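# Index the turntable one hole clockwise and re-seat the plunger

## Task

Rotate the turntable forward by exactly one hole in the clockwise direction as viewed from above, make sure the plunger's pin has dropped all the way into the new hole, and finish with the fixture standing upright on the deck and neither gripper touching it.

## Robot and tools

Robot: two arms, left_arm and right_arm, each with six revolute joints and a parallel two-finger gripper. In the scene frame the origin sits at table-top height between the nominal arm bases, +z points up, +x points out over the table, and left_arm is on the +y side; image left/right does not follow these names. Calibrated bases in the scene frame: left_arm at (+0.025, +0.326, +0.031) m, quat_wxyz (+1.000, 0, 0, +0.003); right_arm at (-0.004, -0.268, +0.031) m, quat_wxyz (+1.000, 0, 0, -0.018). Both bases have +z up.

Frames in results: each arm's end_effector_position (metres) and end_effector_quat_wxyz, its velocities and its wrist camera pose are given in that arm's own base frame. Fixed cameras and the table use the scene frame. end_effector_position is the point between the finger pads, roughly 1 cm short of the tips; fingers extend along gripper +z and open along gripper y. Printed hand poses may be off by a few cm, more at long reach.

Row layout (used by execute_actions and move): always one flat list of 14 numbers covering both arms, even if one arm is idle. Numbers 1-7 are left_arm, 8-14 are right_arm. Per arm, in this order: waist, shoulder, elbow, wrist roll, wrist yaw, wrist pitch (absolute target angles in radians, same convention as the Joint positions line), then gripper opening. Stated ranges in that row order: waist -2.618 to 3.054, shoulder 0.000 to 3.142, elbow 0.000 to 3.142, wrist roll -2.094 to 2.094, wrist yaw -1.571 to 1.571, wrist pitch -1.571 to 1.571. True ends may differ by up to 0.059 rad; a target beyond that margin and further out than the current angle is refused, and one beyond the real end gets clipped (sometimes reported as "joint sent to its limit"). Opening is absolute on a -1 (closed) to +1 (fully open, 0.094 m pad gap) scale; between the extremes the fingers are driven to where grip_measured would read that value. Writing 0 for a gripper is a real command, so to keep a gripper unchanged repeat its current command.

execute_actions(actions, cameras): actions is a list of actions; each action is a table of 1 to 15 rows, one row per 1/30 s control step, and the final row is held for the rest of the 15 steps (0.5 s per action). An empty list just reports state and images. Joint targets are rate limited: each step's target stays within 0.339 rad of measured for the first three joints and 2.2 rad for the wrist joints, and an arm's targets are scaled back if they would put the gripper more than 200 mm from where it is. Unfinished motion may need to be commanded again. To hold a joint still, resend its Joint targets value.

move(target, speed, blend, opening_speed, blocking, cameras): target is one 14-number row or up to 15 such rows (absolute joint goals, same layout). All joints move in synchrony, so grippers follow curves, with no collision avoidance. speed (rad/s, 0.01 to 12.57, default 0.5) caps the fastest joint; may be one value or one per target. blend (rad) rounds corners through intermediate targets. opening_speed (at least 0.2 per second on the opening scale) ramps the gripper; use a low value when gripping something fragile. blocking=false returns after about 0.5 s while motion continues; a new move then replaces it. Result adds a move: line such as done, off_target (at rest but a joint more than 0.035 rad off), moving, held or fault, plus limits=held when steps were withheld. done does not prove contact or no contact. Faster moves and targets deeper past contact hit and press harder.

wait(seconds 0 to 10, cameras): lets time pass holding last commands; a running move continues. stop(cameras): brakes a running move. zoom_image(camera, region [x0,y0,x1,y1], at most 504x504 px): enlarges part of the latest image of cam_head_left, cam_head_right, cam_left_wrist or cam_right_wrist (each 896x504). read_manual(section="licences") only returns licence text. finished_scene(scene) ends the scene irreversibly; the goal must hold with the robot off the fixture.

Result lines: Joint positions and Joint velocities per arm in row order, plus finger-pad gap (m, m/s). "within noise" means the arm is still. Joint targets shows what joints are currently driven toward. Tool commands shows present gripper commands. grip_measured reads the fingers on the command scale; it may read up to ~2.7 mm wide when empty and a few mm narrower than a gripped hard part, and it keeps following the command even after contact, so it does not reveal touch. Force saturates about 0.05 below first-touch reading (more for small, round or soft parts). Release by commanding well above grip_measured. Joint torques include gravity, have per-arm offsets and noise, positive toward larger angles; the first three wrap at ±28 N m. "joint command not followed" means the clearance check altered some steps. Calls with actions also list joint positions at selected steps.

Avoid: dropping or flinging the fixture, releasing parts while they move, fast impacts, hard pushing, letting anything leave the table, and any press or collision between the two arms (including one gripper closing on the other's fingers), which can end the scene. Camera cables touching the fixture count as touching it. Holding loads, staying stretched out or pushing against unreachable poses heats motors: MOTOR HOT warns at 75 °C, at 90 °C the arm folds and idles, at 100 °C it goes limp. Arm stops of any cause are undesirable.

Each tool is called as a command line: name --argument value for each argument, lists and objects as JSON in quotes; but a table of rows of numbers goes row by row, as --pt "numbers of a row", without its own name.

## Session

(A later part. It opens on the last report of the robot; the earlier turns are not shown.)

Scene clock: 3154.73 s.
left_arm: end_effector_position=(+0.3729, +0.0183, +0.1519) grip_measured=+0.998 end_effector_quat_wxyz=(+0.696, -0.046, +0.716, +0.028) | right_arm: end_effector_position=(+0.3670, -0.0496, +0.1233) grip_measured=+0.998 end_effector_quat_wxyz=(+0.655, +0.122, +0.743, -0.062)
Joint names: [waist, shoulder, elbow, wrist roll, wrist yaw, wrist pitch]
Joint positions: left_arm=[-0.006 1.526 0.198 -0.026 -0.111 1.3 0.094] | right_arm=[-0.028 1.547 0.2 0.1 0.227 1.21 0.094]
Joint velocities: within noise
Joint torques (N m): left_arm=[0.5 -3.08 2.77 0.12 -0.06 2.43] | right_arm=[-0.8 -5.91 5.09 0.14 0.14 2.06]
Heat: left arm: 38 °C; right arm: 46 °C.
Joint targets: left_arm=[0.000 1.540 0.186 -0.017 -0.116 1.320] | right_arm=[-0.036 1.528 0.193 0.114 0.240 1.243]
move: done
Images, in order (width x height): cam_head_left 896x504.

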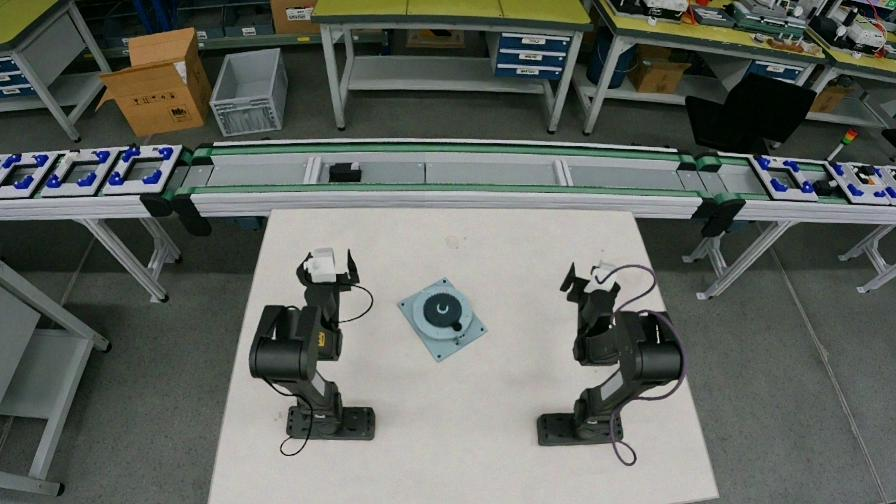

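move --pt "-0.3 1.6 1.2 -0.8 0.15 -0.4 -0.1 0.3 1.5 0.8 1.4 0.0 -0.2 -0.1" --pt "-0.611 2.045 1.719 -1.444 0.306 -1.252 -0.1 0.849 1.652 1.117 1.58 0.0 -0.673 -0.1" --speed '[1.4, 1.0]' --opening_speed 2.0 --blend 0.1 --cameras '["cam_left_wrist", "cam_right_wrist"]'

Scene clock: 3183.13 s.
left_arm: end_effector_position=(+0.2877, -0.2658, +0.0907) grip_measured=-0.098 end_effector_quat_wxyz=(-0.127, -0.393, +0.907, -0.079) | right_arm: end_effector_position=(+0.2428, +0.2774, +0.0761) grip_measured=-0.098 end_effector_quat_wxyz=(+0.065, +0.347, +0.919, +0.175)
Joint names: [waist, shoulder, elbow, wrist roll, wrist yaw, wrist pitch]
Joint positions: left_arm=[-0.614 2.028 1.691 -1.433 0.3 -1.23 0.042] | right_arm=[0.848 1.635 1.094 1.571 -0.002 -0.655 0.042]
Joint velocities: within noise
Joint torques (N m): left_arm=[0.2 -9.32 7.15 -0.12 0.21 0.16] | right_arm=[0.01 -5.85 10.32 0.11 -0.01 0.72]
Heat: left arm: 37 °C; right arm: 43 °C.
Joint targets: left_arm=[-0.611 2.045 1.719 -1.444 0.306 -1.252] | right_arm=[0.849 1.652 1.117 1.580 0.000 -0.673]
move: done
Images, in order (width x height): cam_left_wrist 896x504, cam_right_wrist 896x504.

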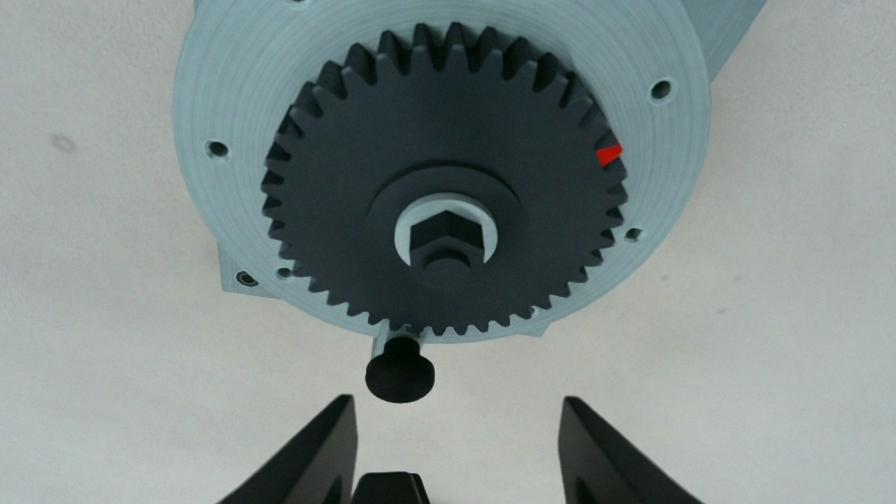

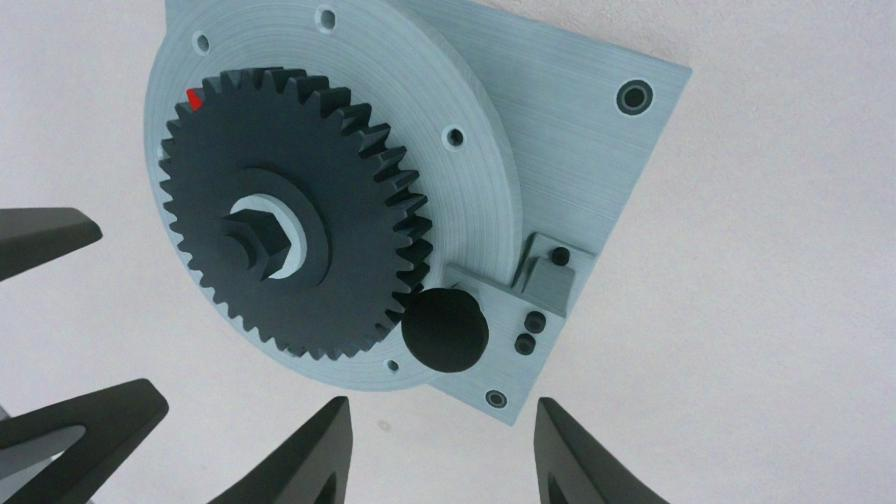

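move --pt "-0.611 2.076 1.547 -1.444 0.306 -1.059 -0.1 0.864 1.768 1.046 1.58 0.0 -0.497 -0.1" --pt "-0.611 2.076 1.547 -1.444 0.306 -1.059 -0.8 0.864 1.768 1.046 1.58 0.0 -0.497 -0.8" --speed '[0.3, 0.3]' --opening_speed 1.0 --cameras '["cam_left_wrist", "cam_right_wrist"]'

Scene clock: 3209.57 s.
left_arm: end_effector_position=(+0.2872, -0.2657, +0.0469) grip_measured=-0.634 end_effector_quat_wxyz=(-0.127, -0.394, +0.907, -0.079) | right_arm: end_effector_position=(+0.2515, +0.2915, +0.0367) grip_measured=-0.510 end_effector_quat_wxyz=(+0.065, +0.344, +0.920, +0.176)
Joint names: [waist, shoulder, elbow, wrist roll, wrist yaw, wrist pitch]
Joint positions: left_arm=[-0.614 2.058 1.559 -1.435 0.301 -1.069 0.017] | right_arm=[0.855 1.749 1.054 1.572 -0.002 -0.498 0.023]
Joint velocities: within noise
Joint torques (N m): left_arm=[0.18 -9.39 3.88 -0.11 0.19 0.54] | right_arm=[0.76 -6.54 6.95 0.12 -0.01 0.88]
Heat: left arm: 39 °C; right arm: 41 °C.
Joint targets: left_arm=[-0.611 2.076 1.547 -1.444 0.306 -1.059] | right_arm=[0.864 1.768 1.046 1.580 0.000 -0.497]
move: done
Images, in order (width x height): cam_left_wrist 896x504, cam_right_wrist 896x504.

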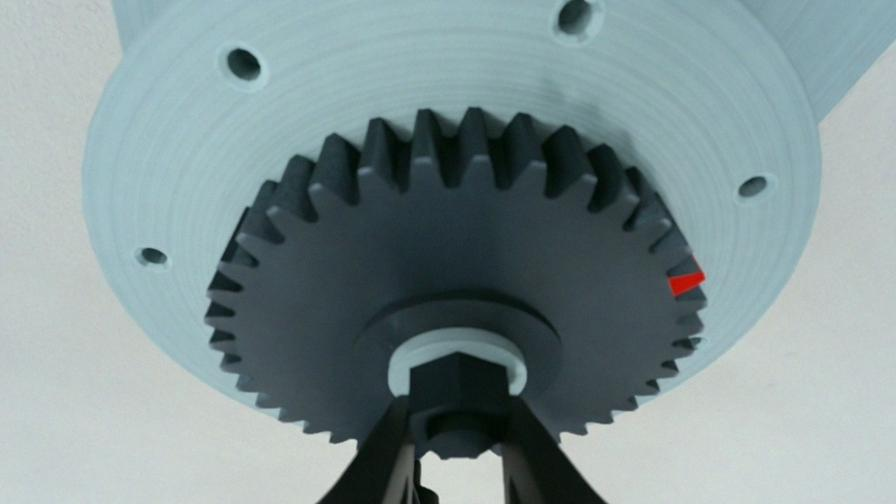

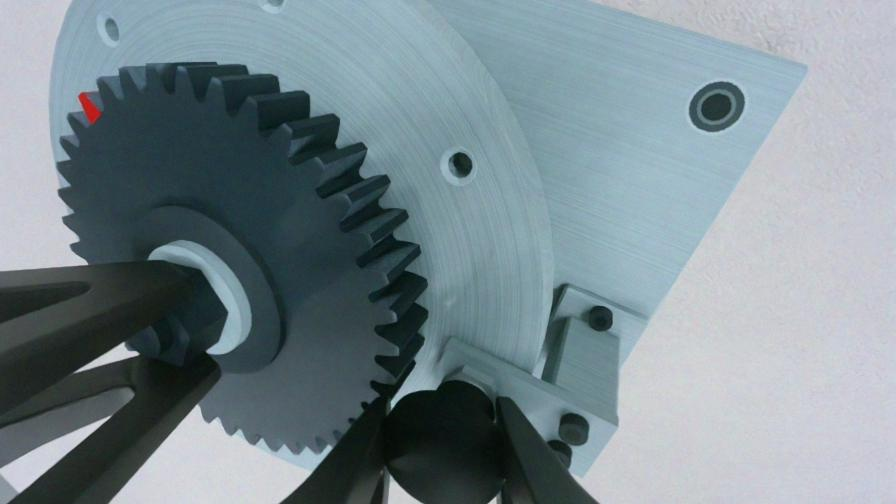

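move --pt "-0.611 2.07 1.565 -1.435 0.306 -1.07 -0.8 0.86 1.592 1.214 1.575 0.0 -0.559 -0.8" --pt "-0.611 2.07 1.565 -0.91 0.306 -1.07 -0.8 0.86 1.592 1.214 1.575 0.0 -0.559 -0.8" --speed '[0.25, 0.6]' --cameras '["cam_right_wrist"]'

Scene clock: 3223.87 s.
left_arm: end_effector_position=(+0.2836, -0.2658, +0.0475) grip_measured=-0.641 end_effector_quat_wxyz=(-0.112, -0.157, +0.975, -0.108) | right_arm: end_effector_position=(+0.2501, +0.2899, +0.0458) grip_measured=-0.510 end_effector_quat_wxyz=(+0.059, +0.345, +0.923, +0.161)
Joint names: [waist, shoulder, elbow, wrist roll, wrist yaw, wrist pitch]
Joint positions: left_arm=[-0.614 2.058 1.559 -0.932 0.312 -1.081 0.017] | right_arm=[0.855 1.749 1.107 1.572 -0.002 -0.583 0.023]
Joint velocities: within noise
Joint torques (N m): left_arm=[0.25 -9.85 5.23 0.26 0.1 0.52] | right_arm=[0.35 -20.75 18.39 0.06 -0.01 1.02]
Heat: left arm: 40 °C; right arm: 44 °C.
Joint targets: left_arm=[-0.611 2.070 1.565 -0.910 0.306 -1.070] | right_arm=[0.860 1.592 1.214 1.575 0.000 -0.559]
move: off_target (right_arm); right_arm: the shoulder is farthest, 0.157 rad from its target
Images, in order (width x height): cam_right_wrist 896x504.

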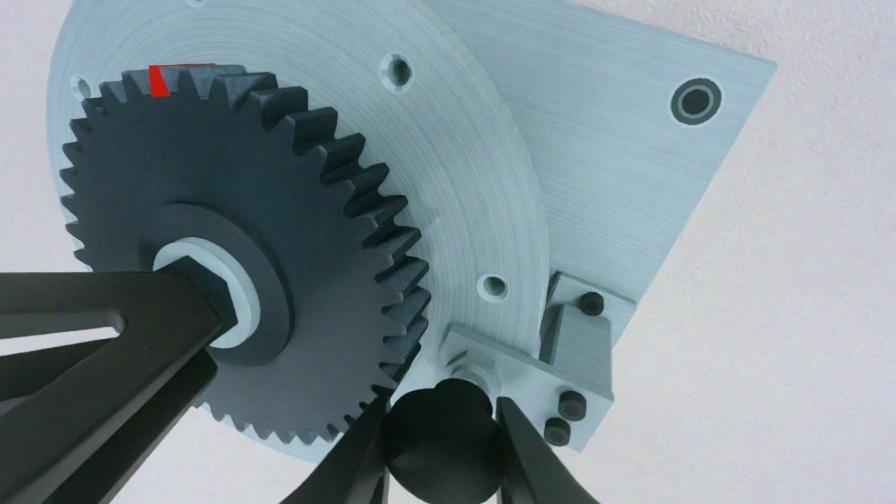

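move --pt "-0.611 2.07 1.565 -0.628 0.306 -1.07 -0.8 0.86 1.592 1.214 1.575 0.0 -0.559 -0.8" --pt "-0.611 2.07 1.565 -0.628 0.306 -1.07 -0.8 0.86 1.735 1.08 1.575 0.0 -0.53 -0.8" --speed '[0.6, 0.25]' --cameras '["cam_left_wrist", "cam_right_wrist"]'

Scene clock: 3233.00 s.
left_arm: end_effector_position=(+0.2823, -0.2649, +0.0475) grip_measured=-0.643 end_effector_quat_wxyz=(-0.098, -0.019, +0.988, -0.121) | right_arm: end_effector_position=(+0.2490, +0.2886, +0.0411) grip_measured=-0.510 end_effector_quat_wxyz=(+0.059, +0.345, +0.922, +0.162)
Joint names: [waist, shoulder, elbow, wrist roll, wrist yaw, wrist pitch]
Joint positions: left_arm=[-0.614 2.058 1.559 -0.65 0.312 -1.088 0.017] | right_arm=[0.855 1.749 1.086 1.572 -0.002 -0.56 0.023]
Joint velocities: within noise
Joint torques (N m): left_arm=[0.23 -9.89 5.19 0.26 0.1 0.58] | right_arm=[0.38 -9.05 7.16 0.05 0 1.09]
Heat: left arm: 40 °C; right arm: 52 °C.
Joint targets: left_arm=[-0.611 2.070 1.565 -0.628 0.306 -1.070] | right_arm=[0.860 1.735 1.080 1.575 0.000 -0.530]
move: done
Images, in order (width x height): cam_left_wrist 896x504, cam_right_wrist 896x504.

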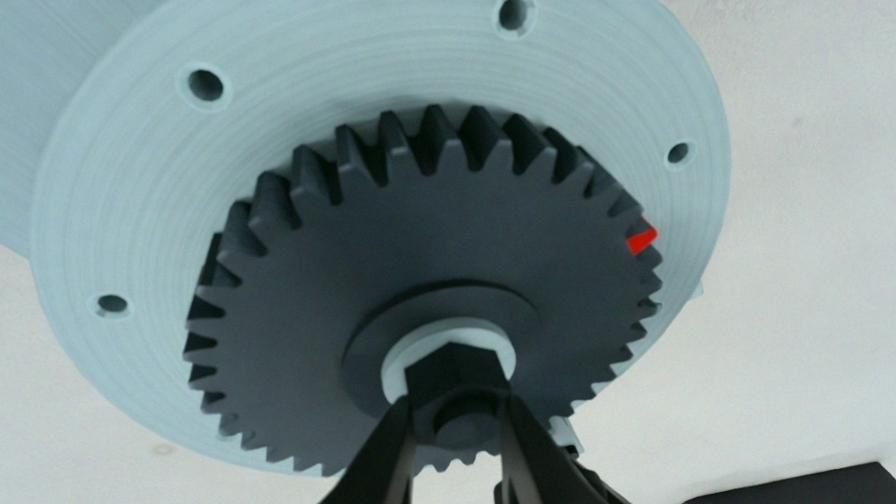

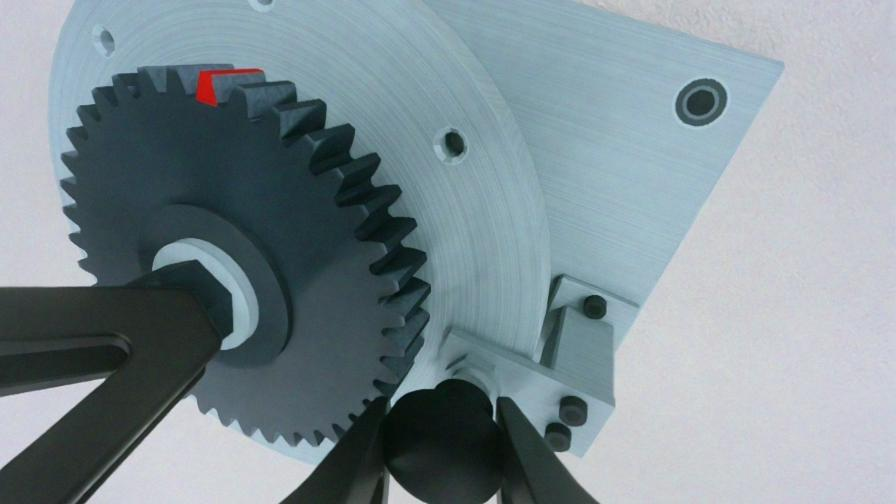

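move --pt "-0.611 2.07 1.565 -0.50 0.306 -1.07 -0.8 0.86 1.735 1.08 1.575 0.0 -0.53 -0.8" --speed '[0.3]' --cameras '["cam_left_wrist", "cam_right_wrist"]'

Scene clock: 3242.87 s.
left_arm: end_effector_position=(+0.2813, -0.2651, +0.0478) grip_measured=-0.643 end_effector_quat_wxyz=(-0.093, +0.038, +0.987, -0.127) | right_arm: end_effector_position=(+0.2491, +0.2887, +0.0408) grip_measured=-0.510 end_effector_quat_wxyz=(+0.059, +0.345, +0.922, +0.163)
Joint names: [waist, shoulder, elbow, wrist roll, wrist yaw, wrist pitch]
Joint positions: left_arm=[-0.614 2.058 1.559 -0.534 0.316 -1.091 0.017] | right_arm=[0.855 1.749 1.084 1.572 -0.002 -0.557 0.023]
Joint velocities: within noise
Joint torques (N m): left_arm=[0.24 -9.87 5.2 0.39 0.07 0.61] | right_arm=[0.39 -9.06 7.39 0.05 0 1.08]
Heat: left arm: 40 °C; right arm: 49 °C.
Joint targets: left_arm=[-0.611 2.070 1.565 -0.500 0.306 -1.070] | right_arm=[0.860 1.735 1.080 1.575 0.000 -0.530]
move: done
Images, in order (width x height): cam_left_wrist 896x504, cam_right_wrist 896x504.

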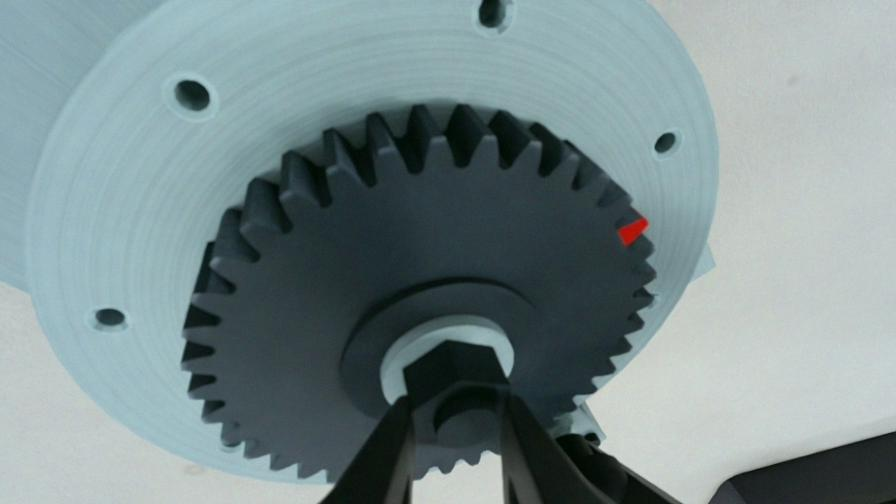

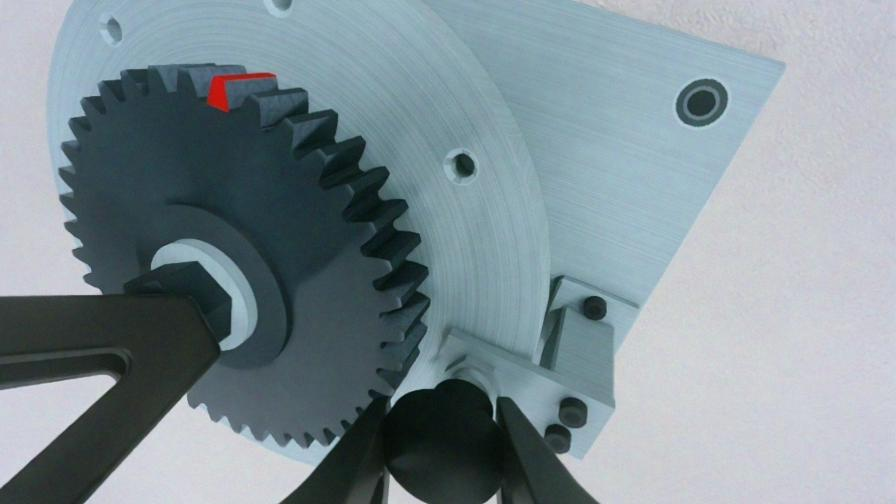

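move --pt "-0.611 2.07 1.565 -0.50 0.306 -1.07 -0.8 0.86 1.768 1.046 1.575 0.0 -0.51 -0.8" --speed '[0.3]' --cameras '["cam_right_wrist"]'

zoom_image --camera "cam_right_wrist" --region '[350, 280, 630, 504]'

Scene clock: 3251.97 s.
left_arm: end_effector_position=(+0.2811, -0.2652, +0.0478) grip_measured=-0.643 end_effector_quat_wxyz=(-0.094, +0.039, +0.987, -0.128) | right_arm: end_effector_position=(+0.2488, +0.2884, +0.0364) grip_measured=-0.510 end_effector_quat_wxyz=(+0.061, +0.345, +0.922, +0.166)
Joint names: [waist, shoulder, elbow, wrist roll, wrist yaw, wrist pitch]
Joint positions: left_arm=[-0.614 2.058 1.559 -0.533 0.318 -1.091 0.017] | right_arm=[0.855 1.75 1.062 1.572 -0.002 -0.527 0.023]
Joint velocities: within noise
Joint torques (N m): left_arm=[0.23 -9.85 5.22 0.37 0.04 0.61] | right_arm=[0.39 -6.58 6.22 0.06 0 1]
Heat: left arm: 40 °C; right arm: 48 °C.
Joint targets: left_arm=[-0.611 2.070 1.565 -0.500 0.306 -1.070] | right_arm=[0.860 1.768 1.046 1.575 0.000 -0.510]
move: done
Images, in order (width x height): cam_right_wrist 896x504.

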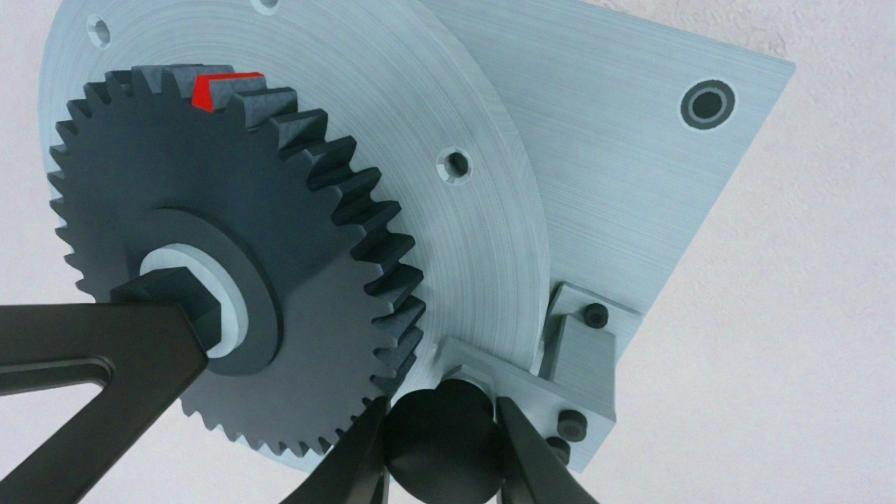

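Scaled by 1.800 from the camera's 896x504 image, which has a finer 1280x720 frame.

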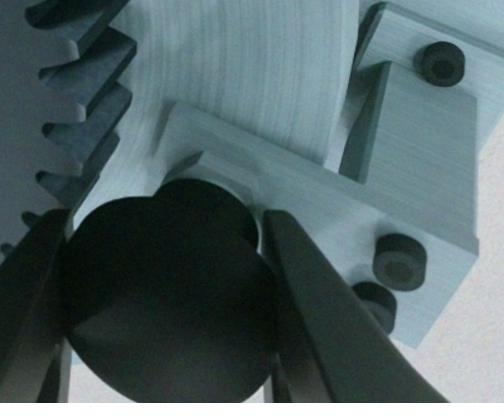

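move --pt "-0.614 2.064 1.565 -0.535 0.31 -1.085 -0.1 0.86 1.755 1.058 1.575 0.0 -0.52 -0.1" --pt "-0.62 2.01 1.72 -0.535 0.3 -1.27 -0.1 0.86 1.62 1.11 1.575 0.0 -0.68 -0.1" --pt "-0.4 1.7 1.4 -0.5 0.1 -0.9 0.0 0.5 1.4 0.8 1.0 0.0 -0.3 0.0" --speed '[0.3, 0.5, 1.0]' --opening_speed 1.5

zoom_image --camera "cam_head_left" --region '[380, 260, 500, 370]'

Scene clock: 3279.77 s.
left_arm: end_effector_position=(+0.3564, -0.1718, +0.1275) grip_measured=-0.002 end_effector_quat_wxyz=(+0.128, -0.044, +0.983, -0.123) | right_arm: end_effector_position=(+0.3195, +0.1788, +0.0894) grip_measured=-0.002 end_effector_quat_wxyz=(+0.229, +0.237, +0.918, +0.221)
Joint names: [waist, shoulder, elbow, wrist roll, wrist yaw, wrist pitch]
Joint positions: left_arm=[-0.403 1.728 1.415 -0.511 0.109 -0.918 0.047] | right_arm=[0.505 1.425 0.811 1.013 -0.006 -0.309 0.047]
Joint velocities: within noise
Joint torques (N m): left_arm=[0.18 -11.33 4.27 0.14 -0.03 1.28] | right_arm=[-0.53 -7.38 7.38 -0.11 0.04 1.33]
Heat: left arm: 41 °C; right arm: 44 °C.
Joint targets: left_arm=[-0.400 1.700 1.400 -0.500 0.100 -0.900] | right_arm=[0.500 1.400 0.800 1.000 0.000 -0.300]
move: done

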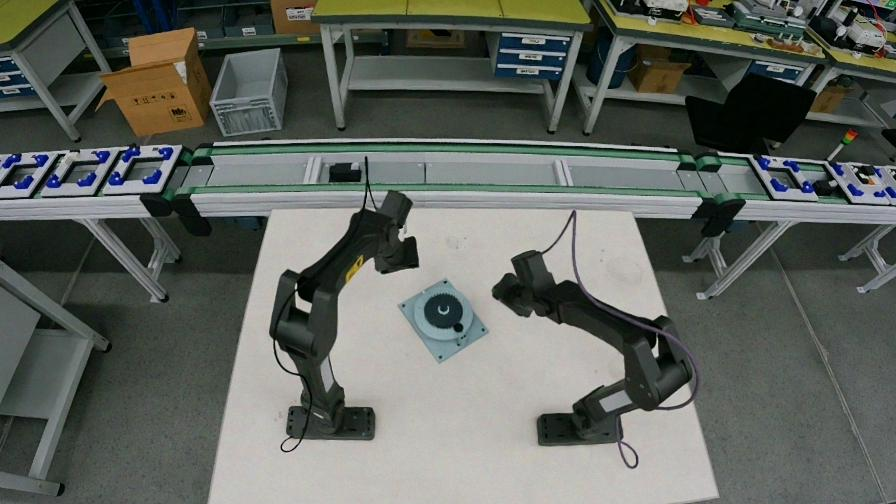

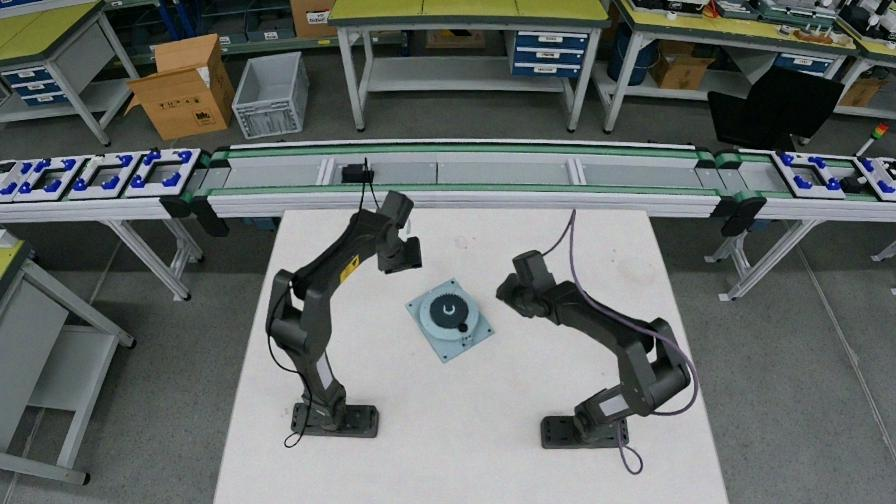

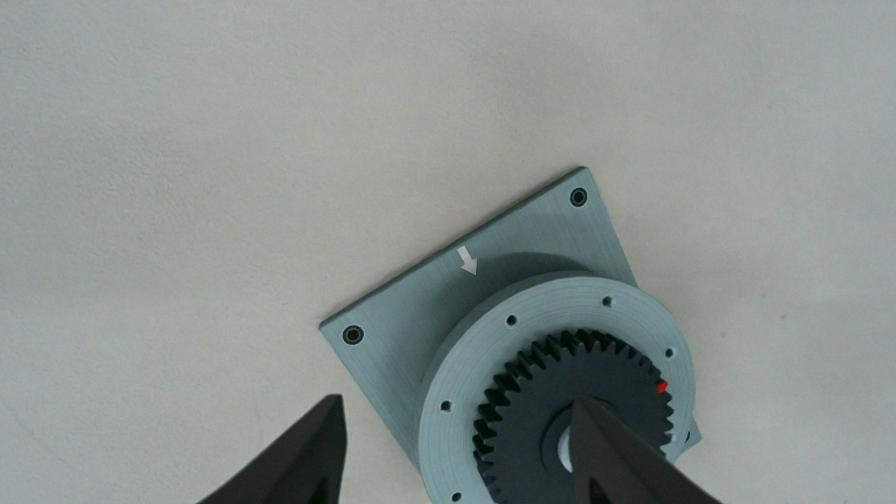

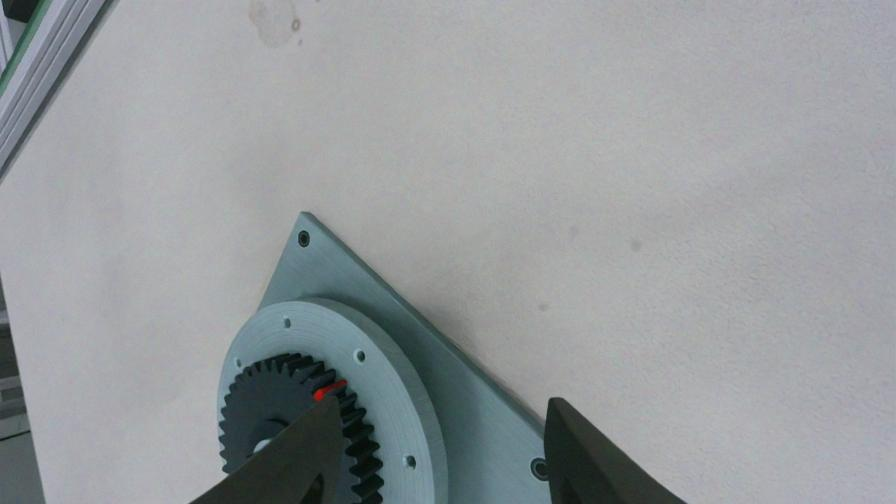

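Scaled by 4.200 from the camera's 896x504 image, which has a finer 1280x720 frame.

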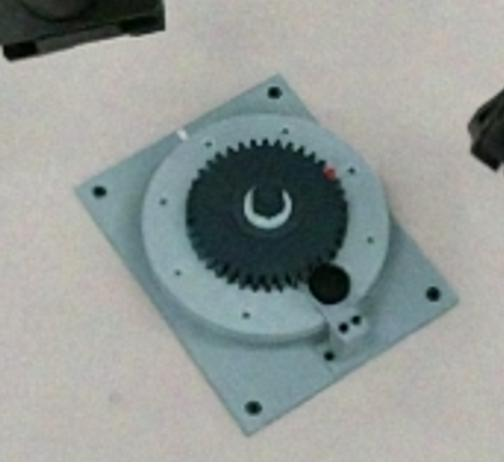

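move --pt "0.1 1.6 1.0 -0.3 0.0 -0.5 0.0 0.86 1.64 1.1 1.575 0.0 -0.67 -0.1" --pt "0.1 1.6 1.0 -0.3 0.0 -0.5 0.0 0.86 1.768 1.046 1.575 0.0 -0.505 -0.1" --pt "0.1 1.6 1.0 -0.3 0.0 -0.5 0.0 0.86 1.768 1.046 1.575 0.0 -0.505 -0.8" --pt "0.1 1.6 1.0 -0.3 0.0 -0.5 0.0 0.86 1.593 1.22 1.575 0.0 -0.575 -0.8" --speed '[0.6, 0.3, 0.3, 0.2]' --opening_speed 1.0 --cameras '["cam_head_left", "cam_right_wrist"]'

Scene clock: 3337.13 s.
left_arm: end_effector_position=(+0.3726, +0.0373, +0.0636) grip_measured=-0.002 end_effector_quat_wxyz=(+0.213, -0.199, +0.956, -0.027) | right_arm: end_effector_position=(+0.2448, +0.2859, +0.0445) grip_measured=-0.503 end_effector_quat_wxyz=(+0.053, +0.343, +0.926, +0.149)
Joint names: [waist, shoulder, elbow, wrist roll, wrist yaw, wrist pitch]
Joint positions: left_arm=[0.101 1.63 1.012 -0.311 0.009 -0.519 0.047] | right_arm=[0.858 1.748 1.11 1.568 -0.005 -0.615 0.023]
Joint velocities: within noise
Joint torques (N m): left_arm=[-0.13 -10.32 4.3 0.14 -0.09 1.48] | right_arm=[0.14 -20.6 18.62 0.11 0.05 1.12]
Heat: left arm: 40 °C; right arm: 43 °C.
Joint targets: left_arm=[0.100 1.600 1.000 -0.300 0.000 -0.500] | right_arm=[0.860 1.593 1.220 1.575 0.000 -0.575]
move: off_target (right_arm); right_arm: the shoulder is farthest, 0.155 rad from its target
Images, in order (width x height): cam_head_left 896x504, cam_right_wrist 896x504.

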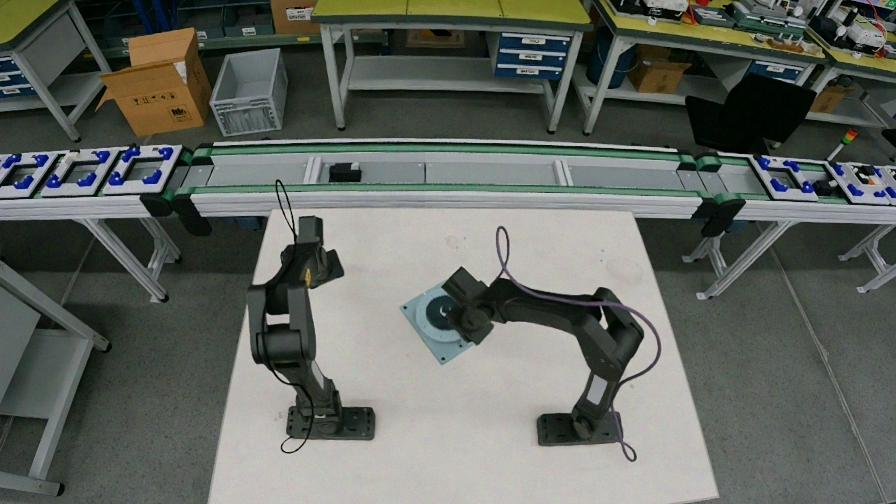

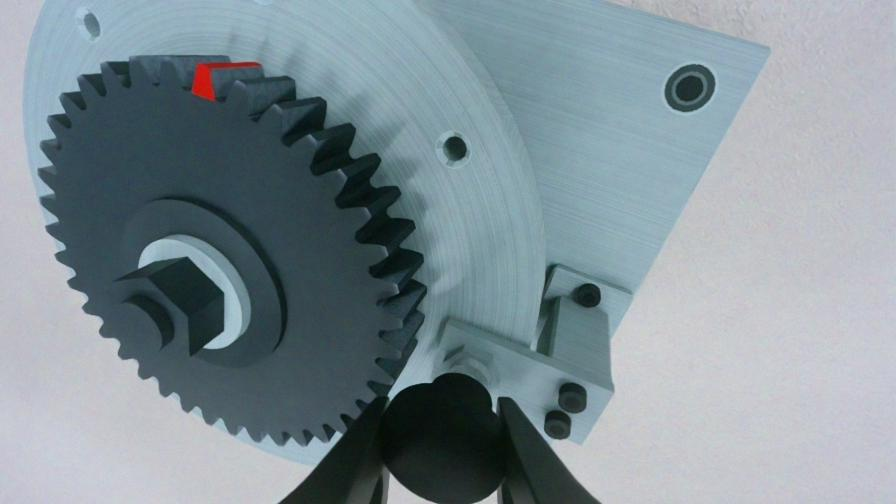

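move --pt "0.1 1.6 1.0 -0.3 0.0 -0.5 0.0 0.97 1.65 1.29 1.575 0.0 -0.59 -0.8" --speed '[0.1]' --cameras '["cam_head_left", "cam_right_wrist"]'

Scene clock: 3343.23 s.
left_arm: end_effector_position=(+0.3726, +0.0373, +0.0636) grip_measured=-0.002 end_effector_quat_wxyz=(+0.214, -0.199, +0.956, -0.027) | right_arm: end_effector_position=(+0.2115, +0.3032, +0.0497) grip_measured=-0.503 end_effector_quat_wxyz=(+0.041, +0.298, +0.945, +0.131)
Joint names: [waist, shoulder, elbow, wrist roll, wrist yaw, wrist pitch]
Joint positions: left_arm=[0.101 1.63 1.012 -0.311 0.009 -0.519 0.047] | right_arm=[0.958 1.748 1.145 1.57 -0.002 -0.693 0.023]
Joint velocities: within noise
Joint torques (N m): left_arm=[-0.12 -10.32 4.3 0.14 -0.08 1.48] | right_arm=[1.05 -15.98 22.06 0.07 -0.01 1.63]
Heat: left arm: 40 °C; right arm: 48 °C.
Joint targets: left_arm=[0.100 1.600 1.000 -0.300 0.000 -0.500] | right_arm=[0.970 1.650 1.290 1.575 0.000 -0.590]
move: off_target (right_arm); right_arm: the elbow is farthest, 0.145 rad from its target
Images, in order (width x height): cam_head_left 896x504, cam_right_wrist 896x504.

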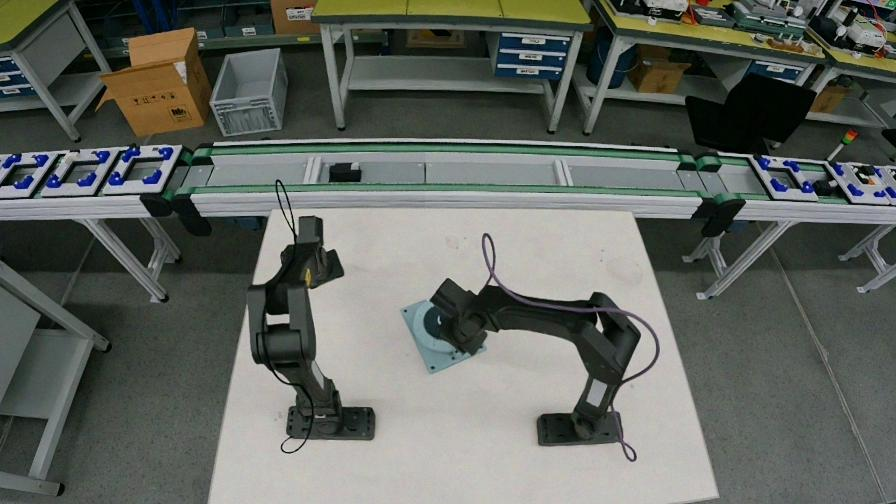

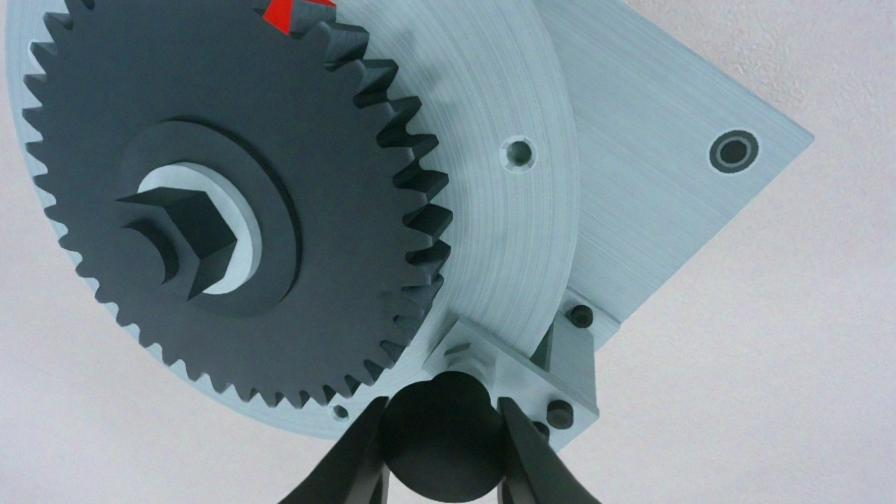

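move --pt "0.1 1.6 1.0 -0.3 0.0 -0.5 0.0 1.04 1.70 1.36 1.575 0.0 -0.64 -0.8" --speed '[0.1]' --cameras '["cam_head_left", "cam_right_wrist"]'

Scene clock: 3350.90 s.
left_arm: end_effector_position=(+0.3726, +0.0373, +0.0636) grip_measured=-0.002 end_effector_quat_wxyz=(+0.214, -0.199, +0.956, -0.027) | right_arm: end_effector_position=(+0.1959, +0.3251, +0.0513) grip_measured=-0.503 end_effector_quat_wxyz=(+0.035, +0.267, +0.955, +0.123)
Joint names: [waist, shoulder, elbow, wrist roll, wrist yaw, wrist pitch]
Joint positions: left_arm=[0.101 1.63 1.012 -0.311 0.009 -0.519 0.047] | right_arm=[1.026 1.797 1.216 1.571 0.001 -0.735 0.023]
Joint velocities: within noise
Joint torques (N m): left_arm=[-0.14 -10.32 4.29 0.14 -0.07 1.47] | right_arm=[1.25 -16.23 22 0.06 -0.02 1.52]
Heat: left arm: 40 °C; right arm: 50 °C.
Joint targets: left_arm=[0.100 1.600 1.000 -0.300 0.000 -0.500] | right_arm=[1.040 1.700 1.360 1.575 0.000 -0.640]
move: off_target (right_arm); right_arm: the elbow is farthest, 0.144 rad from its target
Images, in order (width x height): cam_head_left 896x504, cam_right_wrist 896x504.

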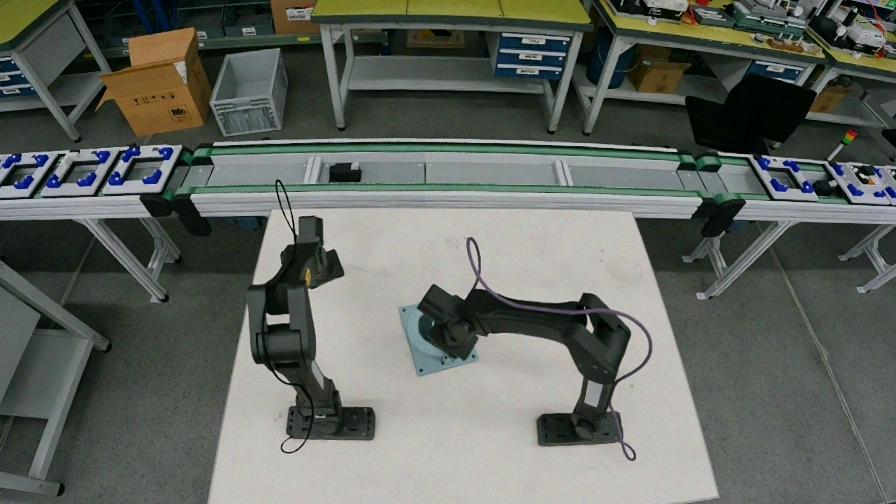

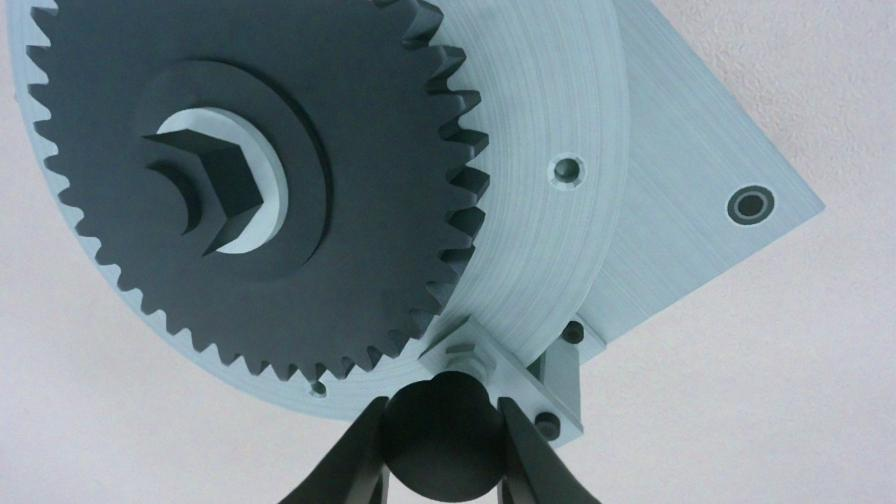

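move --pt "0.1 1.6 1.0 -0.3 0.0 -0.5 0.0 1.10 1.79 1.46 1.575 0.0 -0.66 -0.8" --speed '[0.1]' --cameras '["cam_head_left", "cam_right_wrist"]'

Scene clock: 3363.43 s.
left_arm: end_effector_position=(+0.3726, +0.0373, +0.0636) grip_measured=-0.002 end_effector_quat_wxyz=(+0.214, -0.199, +0.956, -0.027) | right_arm: end_effector_position=(+0.1847, +0.3534, +0.0479) grip_measured=-0.503 end_effector_quat_wxyz=(+0.029, +0.238, +0.964, +0.115)
Joint names: [waist, shoulder, elbow, wrist roll, wrist yaw, wrist pitch]
Joint positions: left_arm=[0.101 1.63 1.012 -0.311 0.009 -0.519 0.047] | right_arm=[1.087 1.885 1.321 1.572 0.001 -0.77 0.023]
Joint velocities: within noise
Joint torques (N m): left_arm=[-0.14 -10.3 4.3 0.14 -0.09 1.48] | right_arm=[1.14 -16.91 21.57 0.05 -0.04 1.62]
Heat: left arm: 41 °C; right arm: 49 °C.
Joint targets: left_arm=[0.100 1.600 1.000 -0.300 0.000 -0.500] | right_arm=[1.100 1.790 1.460 1.575 0.000 -0.660]
move: off_target (right_arm); right_arm: the elbow is farthest, 0.139 rad from its target
Images, in order (width x height): cam_head_left 896x504, cam_right_wrist 896x504.

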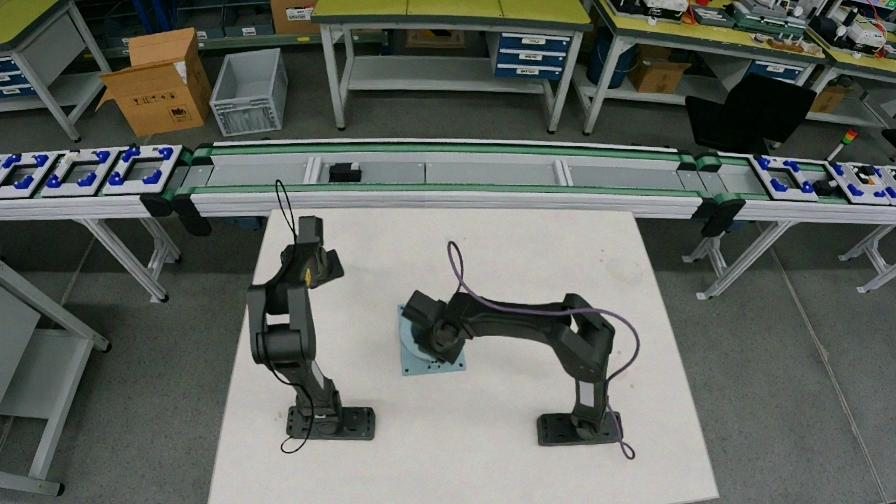

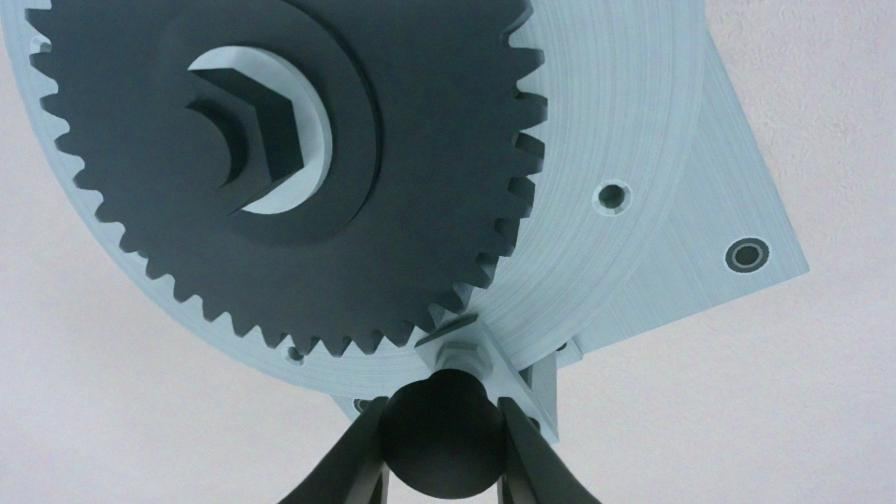

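move --pt "0.1 1.6 1.0 -0.3 0.0 -0.5 0.0 1.09 1.93 1.31 1.575 0.0 -0.66 -0.8" --pt "0.1 1.6 1.0 -0.3 0.0 -0.5 0.0 1.09 1.93 1.31 1.575 0.0 -0.68 -0.1" --pt "0.1 1.6 1.0 -0.3 0.0 -0.5 0.0 1.09 1.75 1.30 1.575 0.0 -0.80 -0.1" --pt "0.1 1.6 1.0 -0.3 0.0 -0.5 0.0 0.3 1.5 1.0 0.5 0.0 -0.60 -0.1" --speed '[0.2, 0.2, 0.3, 0.8]' --opening_speed 1.0 --cameras '["cam_head_left", "cam_head_right"]'

zoom_image --camera "cam_head_left" --region '[370, 280, 490, 390]'

Scene clock: 3382.30 s.
left_arm: end_effector_position=(+0.3726, +0.0373, +0.0636) grip_measured=-0.002 end_effector_quat_wxyz=(+0.214, -0.199, +0.956, -0.027) | right_arm: end_effector_position=(+0.3408, +0.1080, +0.0888) grip_measured=-0.102 end_effector_quat_wxyz=(+0.201, +0.101, +0.970, +0.088)
Joint names: [waist, shoulder, elbow, wrist roll, wrist yaw, wrist pitch]
Joint positions: left_arm=[0.101 1.63 1.012 -0.311 0.009 -0.519 0.047] | right_arm=[0.302 1.528 1.01 0.511 -0.003 -0.611 0.042]
Joint velocities: within noise
Joint torques (N m): left_arm=[-0.12 -10.29 4.29 0.13 -0.09 1.48] | right_arm=[-0.35 -8.47 7.32 -0.08 0.01 1.06]
Heat: left arm: 41 °C; right arm: 51 °C.
Joint targets: left_arm=[0.100 1.600 1.000 -0.300 0.000 -0.500] | right_arm=[0.300 1.500 1.000 0.500 0.000 -0.600]
move: done; target 2's new numbers were sent with right_arm's wrist pitch 0.087 rad from that target
Images, in order (width x height): cam_head_left 896x504, cam_head_right 896x504.

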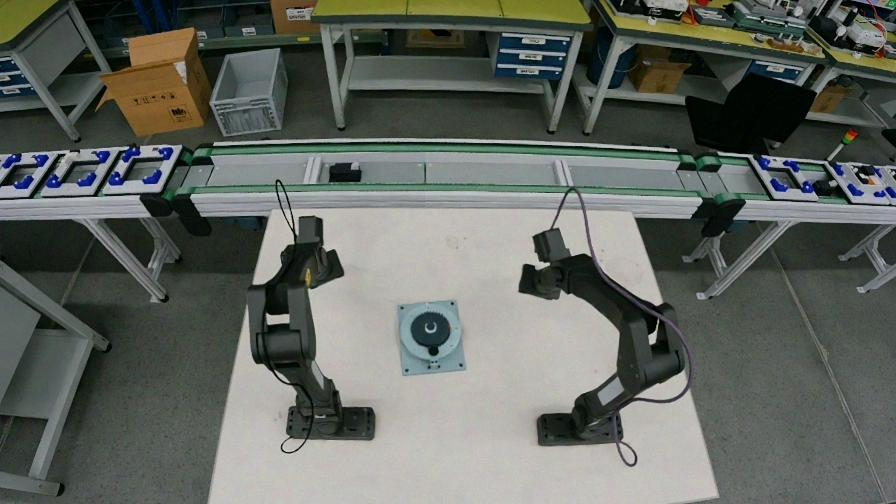

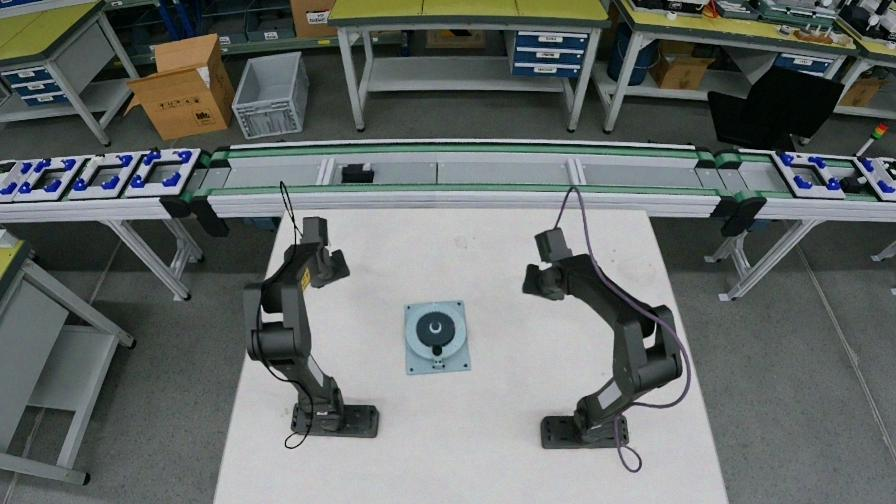

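Scaled by 4.200 from the camera's 896x504 image, which has a finer 1280x720 frame.

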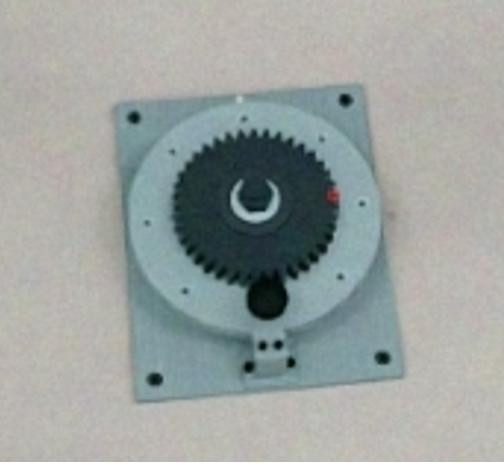

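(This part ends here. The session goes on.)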